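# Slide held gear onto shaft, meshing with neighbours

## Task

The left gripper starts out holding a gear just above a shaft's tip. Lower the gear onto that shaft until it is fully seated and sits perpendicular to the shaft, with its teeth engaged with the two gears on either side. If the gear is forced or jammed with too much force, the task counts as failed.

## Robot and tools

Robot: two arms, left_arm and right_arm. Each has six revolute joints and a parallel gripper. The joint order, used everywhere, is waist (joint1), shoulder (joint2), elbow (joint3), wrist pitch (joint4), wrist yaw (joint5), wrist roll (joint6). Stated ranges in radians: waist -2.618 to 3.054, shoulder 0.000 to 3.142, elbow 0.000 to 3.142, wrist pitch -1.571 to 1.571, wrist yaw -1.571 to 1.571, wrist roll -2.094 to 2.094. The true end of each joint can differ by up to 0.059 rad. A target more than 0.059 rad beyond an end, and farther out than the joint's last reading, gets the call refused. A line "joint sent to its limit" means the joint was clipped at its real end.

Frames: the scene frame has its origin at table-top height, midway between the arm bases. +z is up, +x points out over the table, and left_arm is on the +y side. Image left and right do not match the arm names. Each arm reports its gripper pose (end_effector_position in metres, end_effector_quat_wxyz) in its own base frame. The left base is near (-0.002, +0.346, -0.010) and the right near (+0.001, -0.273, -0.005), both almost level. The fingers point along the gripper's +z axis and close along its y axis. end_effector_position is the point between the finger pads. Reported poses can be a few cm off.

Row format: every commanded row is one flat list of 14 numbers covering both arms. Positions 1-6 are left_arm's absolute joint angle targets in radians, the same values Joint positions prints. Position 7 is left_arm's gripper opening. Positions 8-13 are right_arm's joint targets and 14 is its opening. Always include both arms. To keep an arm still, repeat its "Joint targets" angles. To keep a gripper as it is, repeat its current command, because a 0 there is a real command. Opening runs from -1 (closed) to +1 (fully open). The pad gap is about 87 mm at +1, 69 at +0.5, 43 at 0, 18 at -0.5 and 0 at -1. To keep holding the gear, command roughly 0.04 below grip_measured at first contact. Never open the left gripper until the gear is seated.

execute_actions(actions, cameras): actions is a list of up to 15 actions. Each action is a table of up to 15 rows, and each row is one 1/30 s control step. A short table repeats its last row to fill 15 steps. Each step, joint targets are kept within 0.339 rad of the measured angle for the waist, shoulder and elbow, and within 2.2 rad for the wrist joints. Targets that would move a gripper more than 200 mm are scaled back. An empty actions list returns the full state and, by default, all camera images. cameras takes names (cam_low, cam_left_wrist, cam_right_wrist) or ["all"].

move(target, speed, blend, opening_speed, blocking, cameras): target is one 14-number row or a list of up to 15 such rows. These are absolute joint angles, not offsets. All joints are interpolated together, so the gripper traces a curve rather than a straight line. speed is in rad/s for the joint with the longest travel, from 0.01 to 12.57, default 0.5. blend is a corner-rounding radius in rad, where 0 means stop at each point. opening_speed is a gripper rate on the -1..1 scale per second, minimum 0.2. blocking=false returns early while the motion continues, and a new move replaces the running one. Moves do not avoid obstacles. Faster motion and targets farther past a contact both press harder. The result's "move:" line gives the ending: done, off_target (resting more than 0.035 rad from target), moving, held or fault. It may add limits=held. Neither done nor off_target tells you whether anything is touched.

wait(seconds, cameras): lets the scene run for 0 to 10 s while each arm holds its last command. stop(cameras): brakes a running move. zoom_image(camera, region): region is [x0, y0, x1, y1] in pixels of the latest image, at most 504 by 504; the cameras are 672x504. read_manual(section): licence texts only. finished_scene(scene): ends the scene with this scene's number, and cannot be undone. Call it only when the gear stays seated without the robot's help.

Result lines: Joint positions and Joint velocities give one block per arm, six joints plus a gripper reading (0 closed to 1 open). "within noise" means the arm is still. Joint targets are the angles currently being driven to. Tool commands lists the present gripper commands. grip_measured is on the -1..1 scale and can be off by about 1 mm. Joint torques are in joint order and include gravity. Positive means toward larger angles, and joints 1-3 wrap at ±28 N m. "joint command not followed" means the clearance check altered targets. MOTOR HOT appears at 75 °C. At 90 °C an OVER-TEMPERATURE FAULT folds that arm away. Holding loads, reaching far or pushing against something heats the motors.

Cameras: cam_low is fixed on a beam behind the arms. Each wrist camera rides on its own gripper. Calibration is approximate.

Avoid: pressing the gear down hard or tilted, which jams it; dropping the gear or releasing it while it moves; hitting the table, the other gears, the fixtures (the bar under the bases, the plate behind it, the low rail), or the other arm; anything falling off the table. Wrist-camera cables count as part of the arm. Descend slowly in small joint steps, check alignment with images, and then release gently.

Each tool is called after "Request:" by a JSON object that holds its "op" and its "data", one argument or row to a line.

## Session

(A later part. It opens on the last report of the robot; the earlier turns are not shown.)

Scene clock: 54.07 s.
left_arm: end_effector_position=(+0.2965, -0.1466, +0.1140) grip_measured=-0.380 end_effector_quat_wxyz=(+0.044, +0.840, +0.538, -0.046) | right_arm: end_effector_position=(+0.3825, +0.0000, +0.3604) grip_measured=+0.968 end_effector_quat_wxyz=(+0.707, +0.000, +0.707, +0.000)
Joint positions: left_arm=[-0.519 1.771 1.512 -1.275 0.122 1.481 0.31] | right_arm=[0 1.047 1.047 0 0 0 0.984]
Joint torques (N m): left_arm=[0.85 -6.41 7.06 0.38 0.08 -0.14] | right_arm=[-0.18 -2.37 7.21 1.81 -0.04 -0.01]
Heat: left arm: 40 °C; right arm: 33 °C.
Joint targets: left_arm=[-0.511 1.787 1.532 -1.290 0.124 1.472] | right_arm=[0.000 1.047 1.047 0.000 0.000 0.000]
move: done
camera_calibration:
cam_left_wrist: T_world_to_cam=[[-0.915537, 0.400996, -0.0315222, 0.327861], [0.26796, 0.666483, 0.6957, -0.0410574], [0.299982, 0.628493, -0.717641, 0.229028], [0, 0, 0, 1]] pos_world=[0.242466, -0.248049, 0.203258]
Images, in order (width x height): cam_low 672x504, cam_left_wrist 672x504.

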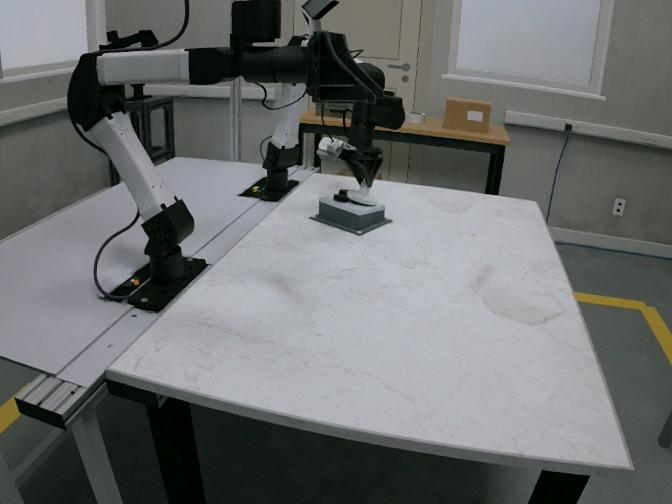

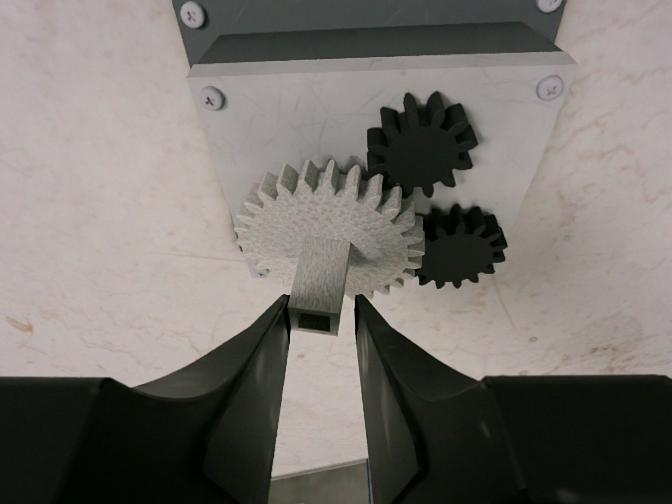

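Request:
{"op": "move", "data": {
  "target": [
    [-0.511,1.778,1.484,-1.252,0.124,1.472,-0.36,0,1.047,1.047,0,0,0,1],
    [-0.511,1.778,1.484,-1.252,0.124,1.472,-0.525,0,1.047,1.047,0,0,0,1],
    [-0.511,1.778,1.484,-1.242,0.124,1.420,-0.525,0,1.047,1.047,0,0,0,1],
    [-0.511,1.778,1.484,-1.268,0.124,1.54,-0.525,0,1.047,1.047,0,0,0,1]
  ],
  "speed": 0.1,
  "cameras": ["cam_left_wrist","cam_low"]
}}

Request:
{"op": "zoom_image", "data": {
  "camera": "cam_low",
  "region": [310, 150, 400, 240]
}}

Request:
{"op": "zoom_image", "data": {
  "camera": "cam_left_wrist",
  "region": [225, 120, 515, 330]
}}

Scene clock: 58.53 s.
left_arm: end_effector_position=(+0.2986, -0.1478, +0.1098) grip_measured=-0.502 end_effector_quat_wxyz=(+0.046, +0.853, +0.519, -0.044) | right_arm: end_effector_position=(+0.3825, +0.0000, +0.3604) grip_measured=+0.968 end_effector_quat_wxyz=(+0.707, +0.000, +0.707, +0.000)
Joint positions: left_arm=[-0.519 1.771 1.494 -1.255 0.123 1.527 0.249] | right_arm=[0 1.047 1.047 0 0 0 0.984]
Joint torques (N m): left_arm=[0.85 -7.13 4.6 0.41 0.08 0.11] | right_arm=[-0.2 -2.37 7.23 1.81 -0.04 -0.01]
Heat: left arm: 39 °C; right arm: 33 °C.
Joint targets: left_arm=[-0.511 1.778 1.484 -1.268 0.124 1.540] | right_arm=[0.000 1.047 1.047 0.000 0.000 0.000]
move: done
camera_calibration:
cam_left_wrist: T_world_to_cam=[[-0.895952, 0.442385, -0.0395653, 0.331249], [0.293102, 0.655833, 0.695683, -0.0468895], [0.333708, 0.611702, -0.717259, 0.213477], [0, 0, 0, 1]] pos_world=[0.239288, -0.246372, 0.198844]
Images, in order (width x height): cam_low 672x504, cam_left_wrist 672x504.

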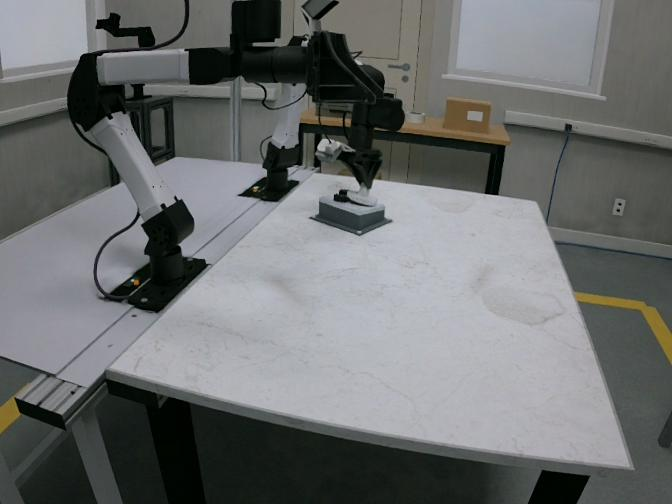

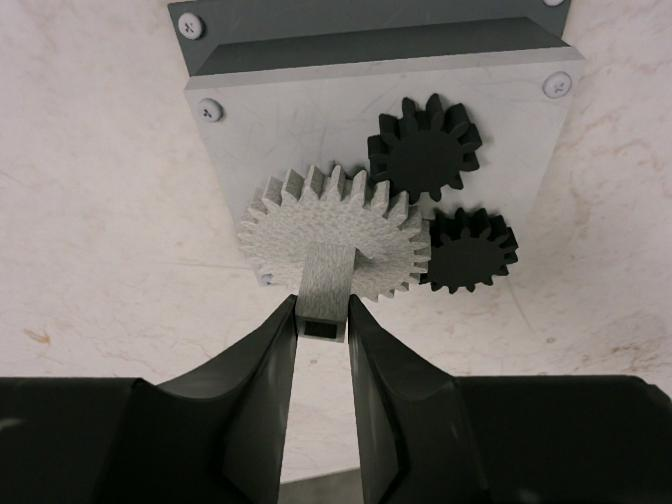

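Scaled by 5.600 from the camera's 672x504 image, which has a finer 960x720 frame.

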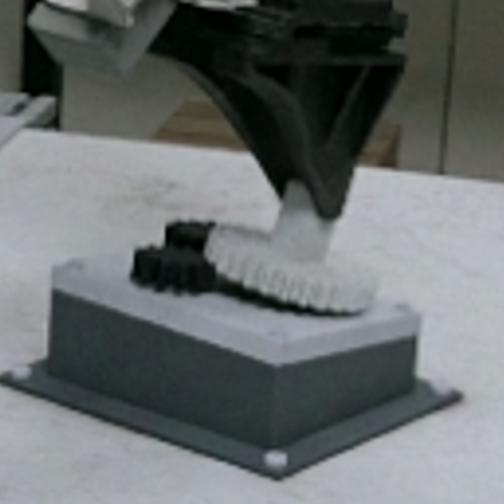

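Scaled by 1.738 from the camera's 672x504 image, which has a finer 960x720 frame.

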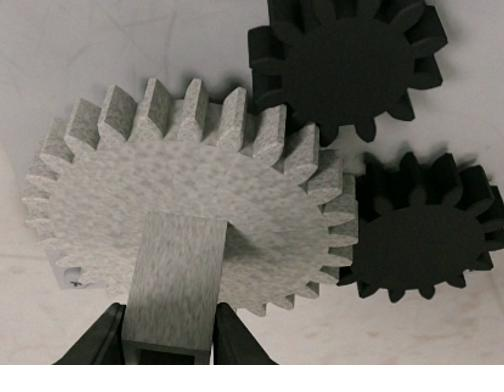

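Request:
{"op": "move", "data": {
  "target": [
    [-0.511,1.778,1.490,-1.262,0.124,1.535,-0.32,0,1.047,1.047,0,0,0,1],
    [-0.512,1.917,1.673,-1.428,0.124,1.535,-0.32,0,1.047,1.047,0,0,0,1],
    [-0.512,1.917,1.673,-1.428,0.124,1.535,-0.6,0,1.047,1.047,0,0,0,1],
    [-0.512,1.919,1.689,-1.440,0.124,1.535,-0.6,0,1.047,1.047,0,0,0,1]
  ],
  "speed": [0.15,0.15,0.1,0.08],
  "opening_speed": 0.5,
  "cameras": ["cam_left_wrist"]
}}

Scene clock: 63.70 s.
left_arm: end_effector_position=(+0.2984, -0.1477, +0.1135) grip_measured=-0.523 end_effector_quat_wxyz=(-0.010, +0.850, +0.521, -0.076) | right_arm: end_effector_position=(+0.3825, +0.0000, +0.3604) grip_measured=+0.968 end_effector_quat_wxyz=(+0.707, +0.000, +0.707, +0.000)
Joint positions: left_arm=[-0.519 1.899 1.667 -1.43 0.123 1.528 0.238] | right_arm=[0 1.047 1.047 0 0 0 0.984]
Joint torques (N m): left_arm=[0.76 -6.93 6.95 0.18 0.08 0.05] | right_arm=[-0.2 -2.37 7.23 1.81 -0.04 0]
Heat: left arm: 39 °C; right arm: 33 °C.
Joint targets: left_arm=[-0.512 1.919 1.689 -1.440 0.124 1.535] | right_arm=[0.000 1.047 1.047 0.000 0.000 0.000]
move: done
camera_calibration:
cam_left_wrist: T_world_to_cam=[[-0.892616, 0.441803, 0.0897032, 0.315472], [0.372437, 0.610558, 0.698934, -0.0802983], [0.254022, 0.657289, -0.709538, 0.245855], [0, 0, 0, 1]] pos_world=[0.249049, -0.251948, 0.202268]
Images, in order (width x height): cam_left_wrist 672x504.

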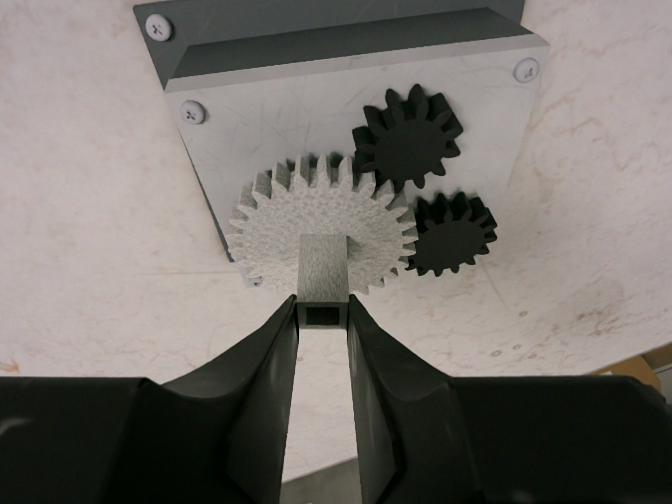

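Request:
{"op": "move", "data": {
  "target": [-0.512,1.742,1.505,-1.287,0.124,1.535,-0.7,0,1.047,1.047,0,0,0,1],
  "speed": 0.1,
  "cameras": ["cam_left_wrist","cam_low"]
}}

Request:
{"op": "zoom_image", "data": {
  "camera": "cam_left_wrist",
  "region": [360, 150, 430, 220]
}}

Request:
{"op": "zoom_image", "data": {
  "camera": "cam_left_wrist",
  "region": [395, 190, 485, 290]
}}

Request:
{"op": "zoom_image", "data": {
  "camera": "cam_low",
  "region": [310, 150, 400, 240]
}}

Scene clock: 66.17 s.
left_arm: end_effector_position=(+0.2946, -0.1454, +0.1135) grip_measured=-0.523 end_effector_quat_wxyz=(+0.036, +0.853, +0.519, -0.050) | right_arm: end_effector_position=(+0.3825, +0.0000, +0.3604) grip_measured=+0.968 end_effector_quat_wxyz=(+0.707, +0.000, +0.707, +0.000)
Joint positions: left_arm=[-0.519 1.776 1.515 -1.295 0.122 1.528 0.238] | right_arm=[0 1.047 1.047 0 0 0 0.984]
Joint torques (N m): left_arm=[0.75 -10.39 4.67 0.55 0.08 0.04] | right_arm=[-0.21 -2.36 7.21 1.81 -0.04 0]
Heat: left arm: 40 °C; right arm: 33 °C.
Joint targets: left_arm=[-0.512 1.742 1.505 -1.287 0.124 1.535] | right_arm=[0.000 1.047 1.047 0.000 0.000 0.000]
move: done
camera_calibration:
cam_left_wrist: T_world_to_cam=[[-0.89598, 0.443788, -0.0164607, 0.324331], [0.307732, 0.647161, 0.697484, -0.0555978], [0.320188, 0.619866, -0.716412, 0.221194], [0, 0, 0, 1]] pos_world=[0.236879, -0.245064, 0.202584]
Images, in order (width x height): cam_low 672x504, cam_left_wrist 672x504.

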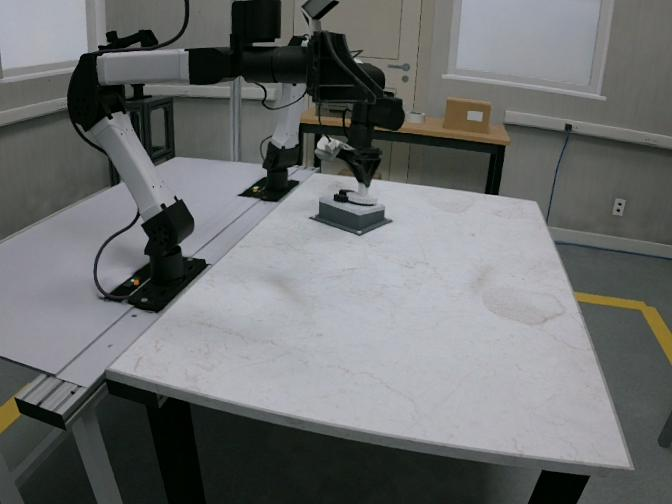

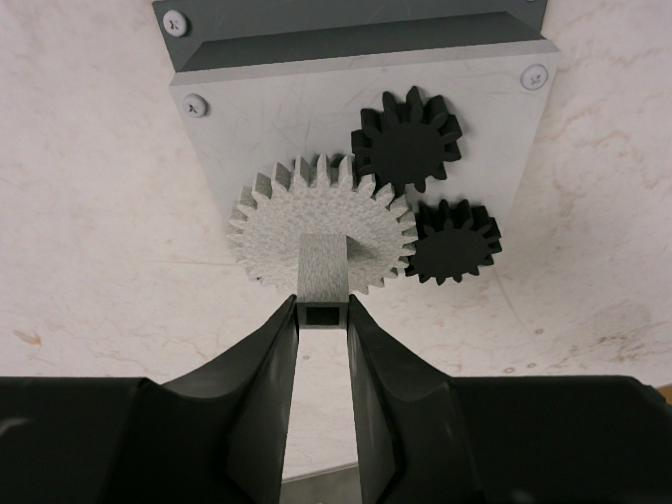

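Scaled by 7.200 from the camera's 672x504 image, which has a finer 960x720 frame.

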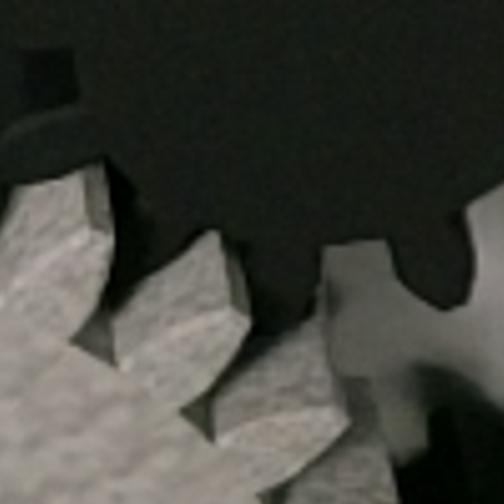

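Scaled by 5.040 from the camera's 672x504 image, which has a finer 960x720 frame.

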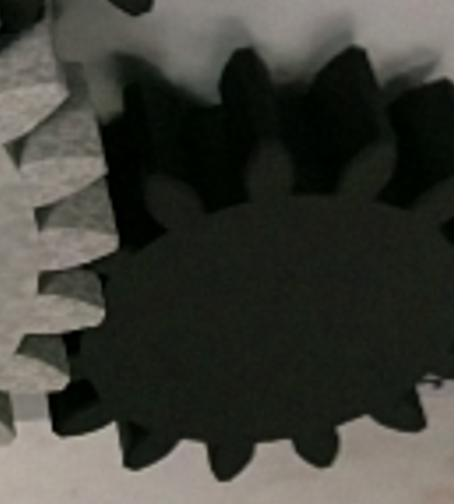

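Scaled by 5.600 from the camera's 672x504 image, which has a finer 960x720 frame.

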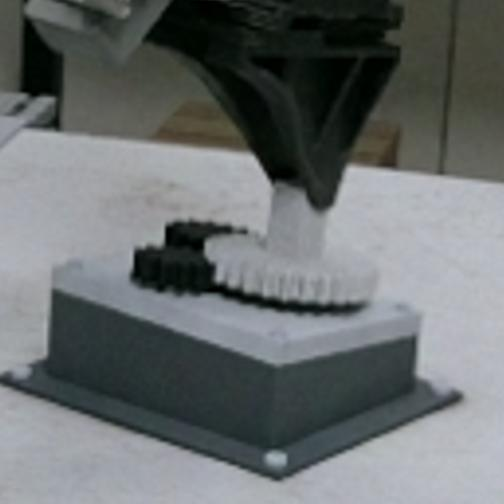

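Request:
{"op": "move", "data": {
  "target": [-0.512,1.745,1.505,-1.287,0.124,1.535,-0.38,0,1.047,1.047,0,0,0,1],
  "opening_speed": 0.5,
  "cameras": ["cam_left_wrist","cam_low"]
}}

Request:
{"op": "zoom_image", "data": {
  "camera": "cam_low",
  "region": [310, 150, 400, 240]
}}

Request:
{"op": "zoom_image", "data": {
  "camera": "cam_left_wrist",
  "region": [225, 120, 515, 330]
}}

Scene clock: 67.17 s.
left_arm: end_effector_position=(+0.2948, -0.1456, +0.1135) grip_measured=-0.380 end_effector_quat_wxyz=(+0.037, +0.853, +0.519, -0.050) | right_arm: end_effector_position=(+0.3825, +0.0000, +0.3604) grip_measured=+0.968 end_effector_quat_wxyz=(+0.707, +0.000, +0.707, +0.000)
Joint positions: left_arm=[-0.519 1.776 1.515 -1.294 0.122 1.528 0.31] | right_arm=[0 1.047 1.047 0 0 0 0.984]
Joint torques (N m): left_arm=[0.75 -10.15 4.63 0.55 0.08 0.04] | right_arm=[-0.18 -2.37 7.23 1.81 -0.04 -0.01]
Heat: left arm: 40 °C; right arm: 33 °C.
Joint targets: left_arm=[-0.512 1.745 1.505 -1.287 0.124 1.535] | right_arm=[0.000 1.047 1.047 0.000 0.000 0.000]
move: done
camera_calibration:
cam_left_wrist: T_world_to_cam=[[-0.89598, 0.443746, -0.0175979, 0.324775], [0.307031, 0.647592, 0.697393, -0.0553031], [0.320861, 0.619447, -0.716473, 0.220941], [0, 0, 0, 1]] pos_world=[0.23708, -0.245165, 0.202582]
Images, in order (width x height): cam_low 672x504, cam_left_wrist 672x504.

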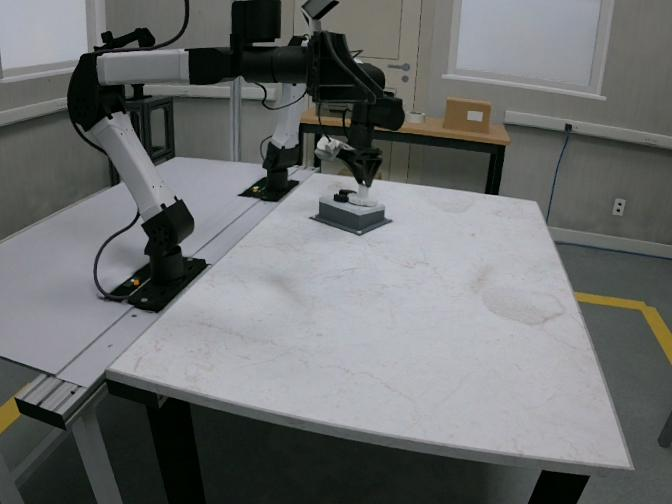

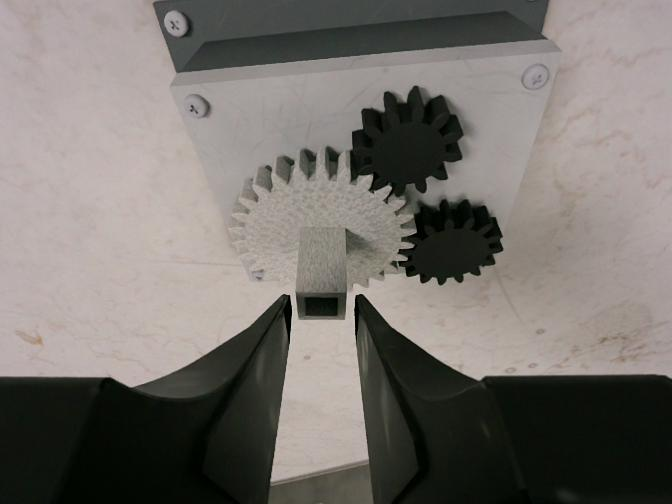

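Scaled by 5.600 from the camera's 672x504 image, which has a finer 960x720 frame.

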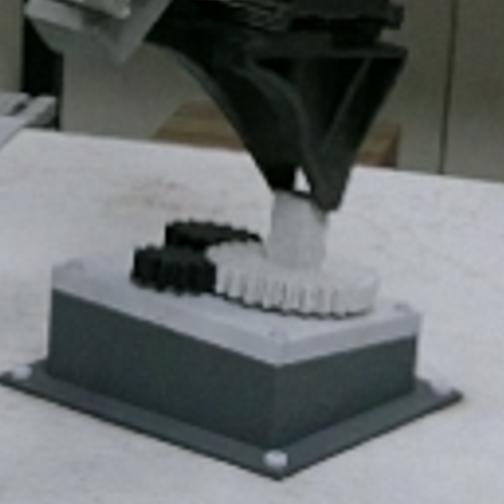

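Scaled by 1.738 from the camera's 672x504 image, which has a finer 960x720 frame.

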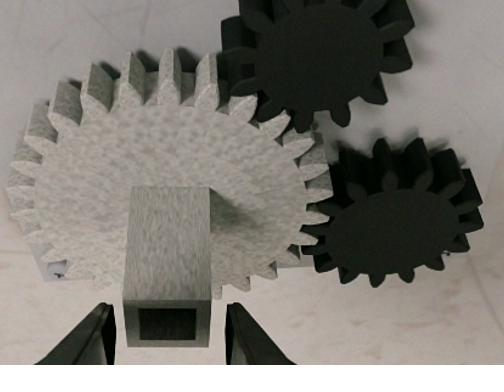

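Request:
{"op": "move", "data": {
  "target": [
    [-0.512,1.745,1.505,-1.287,0.124,1.535,0.0,0,1.047,1.047,0,0,0,1],
    [-0.525,1.800,1.690,-1.440,0.124,1.52,0.0,0,1.047,1.047,0,0,0,1]
  ],
  "speed": [0.1,0.15],
  "opening_speed": 0.5,
  "cameras": ["cam_left_wrist","cam_low"]
}}

Request:
{"op": "zoom_image", "data": {
  "camera": "cam_low",
  "region": [310, 150, 400, 240]
}}

Request:
{"op": "zoom_image", "data": {
  "camera": "cam_left_wrist",
  "region": [200, 100, 520, 330]
}}

Scene clock: 70.13 s.
left_arm: end_effector_position=(+0.2993, -0.1481, +0.1508) grip_measured=+0.000 end_effector_quat_wxyz=(+0.046, +0.853, +0.518, -0.044) | right_arm: end_effector_position=(+0.3825, +0.0000, +0.3604) grip_measured=+0.968 end_effector_quat_wxyz=(+0.707, +0.000, +0.707, +0.000)
Joint positions: left_arm=[-0.519 1.783 1.671 -1.422 0.122 1.528 0.5] | right_arm=[0 1.047 1.047 0 0 0 0.984]
Joint torques (N m): left_arm=[-0.5 -6.31 6.84 0.34 0.08 -0.13] | right_arm=[-0.2 -2.37 7.21 1.81 -0.04 -0.01]
Heat: left arm: 40 °C; right arm: 33 °C.
Joint targets: left_arm=[-0.525 1.800 1.690 -1.440 0.124 1.520] | right_arm=[0.000 1.047 1.047 0.000 0.000 0.000]
move: done
camera_calibration:
cam_left_wrist: T_world_to_cam=[[-0.895473, 0.443442, -0.0385646, 0.333494], [0.294298, 0.654835, 0.696118, -0.0760358], [0.333941, 0.612005, -0.716891, 0.242931], [0, 0, 0, 1]] pos_world=[0.239888, -0.246769, 0.239946]
Images, in order (width x height): cam_low 672x504, cam_left_wrist 672x504.

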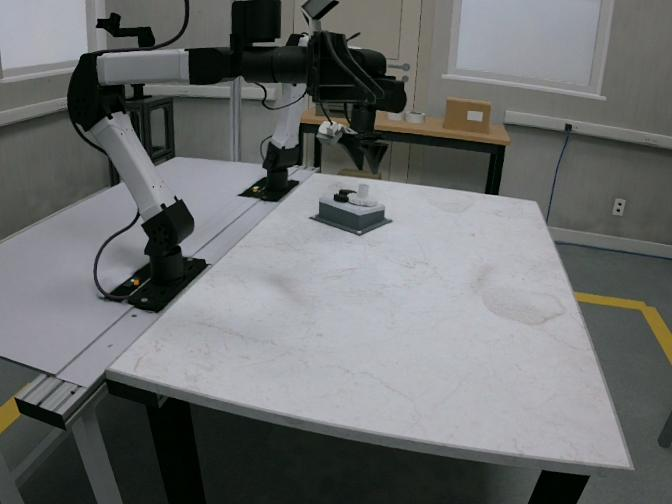

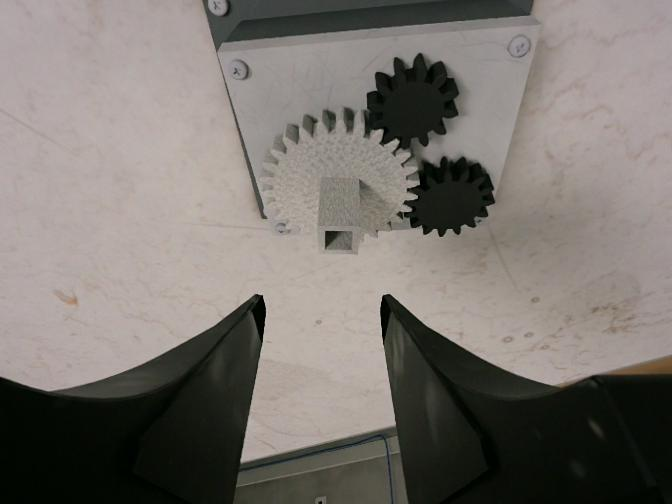

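Scaled by 5.600 from the camera's 672x504 image, which has a finer 960x720 frame.

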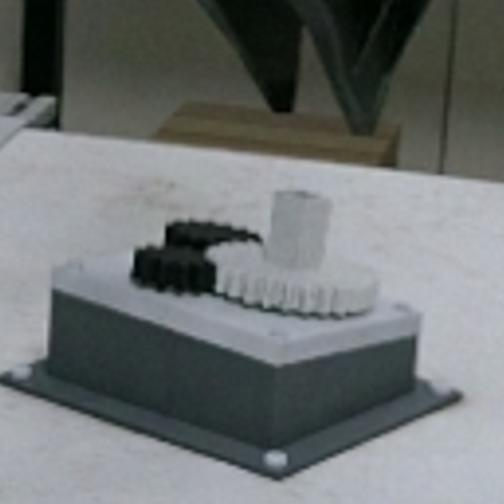

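Scaled by 1.575 from the camera's 672x504 image, which has a finer 960x720 frame.

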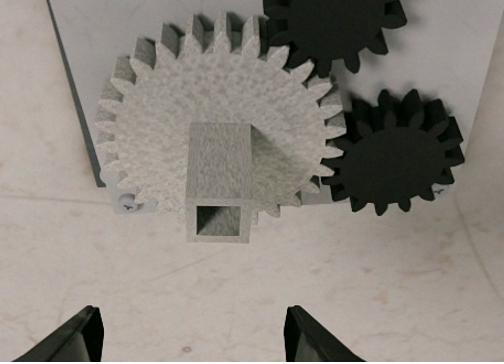

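Seated flush and meshed.

Request:
{"op": "finished_scene", "data": {
  "scene": 3
}}

The scene is finished: the task was done.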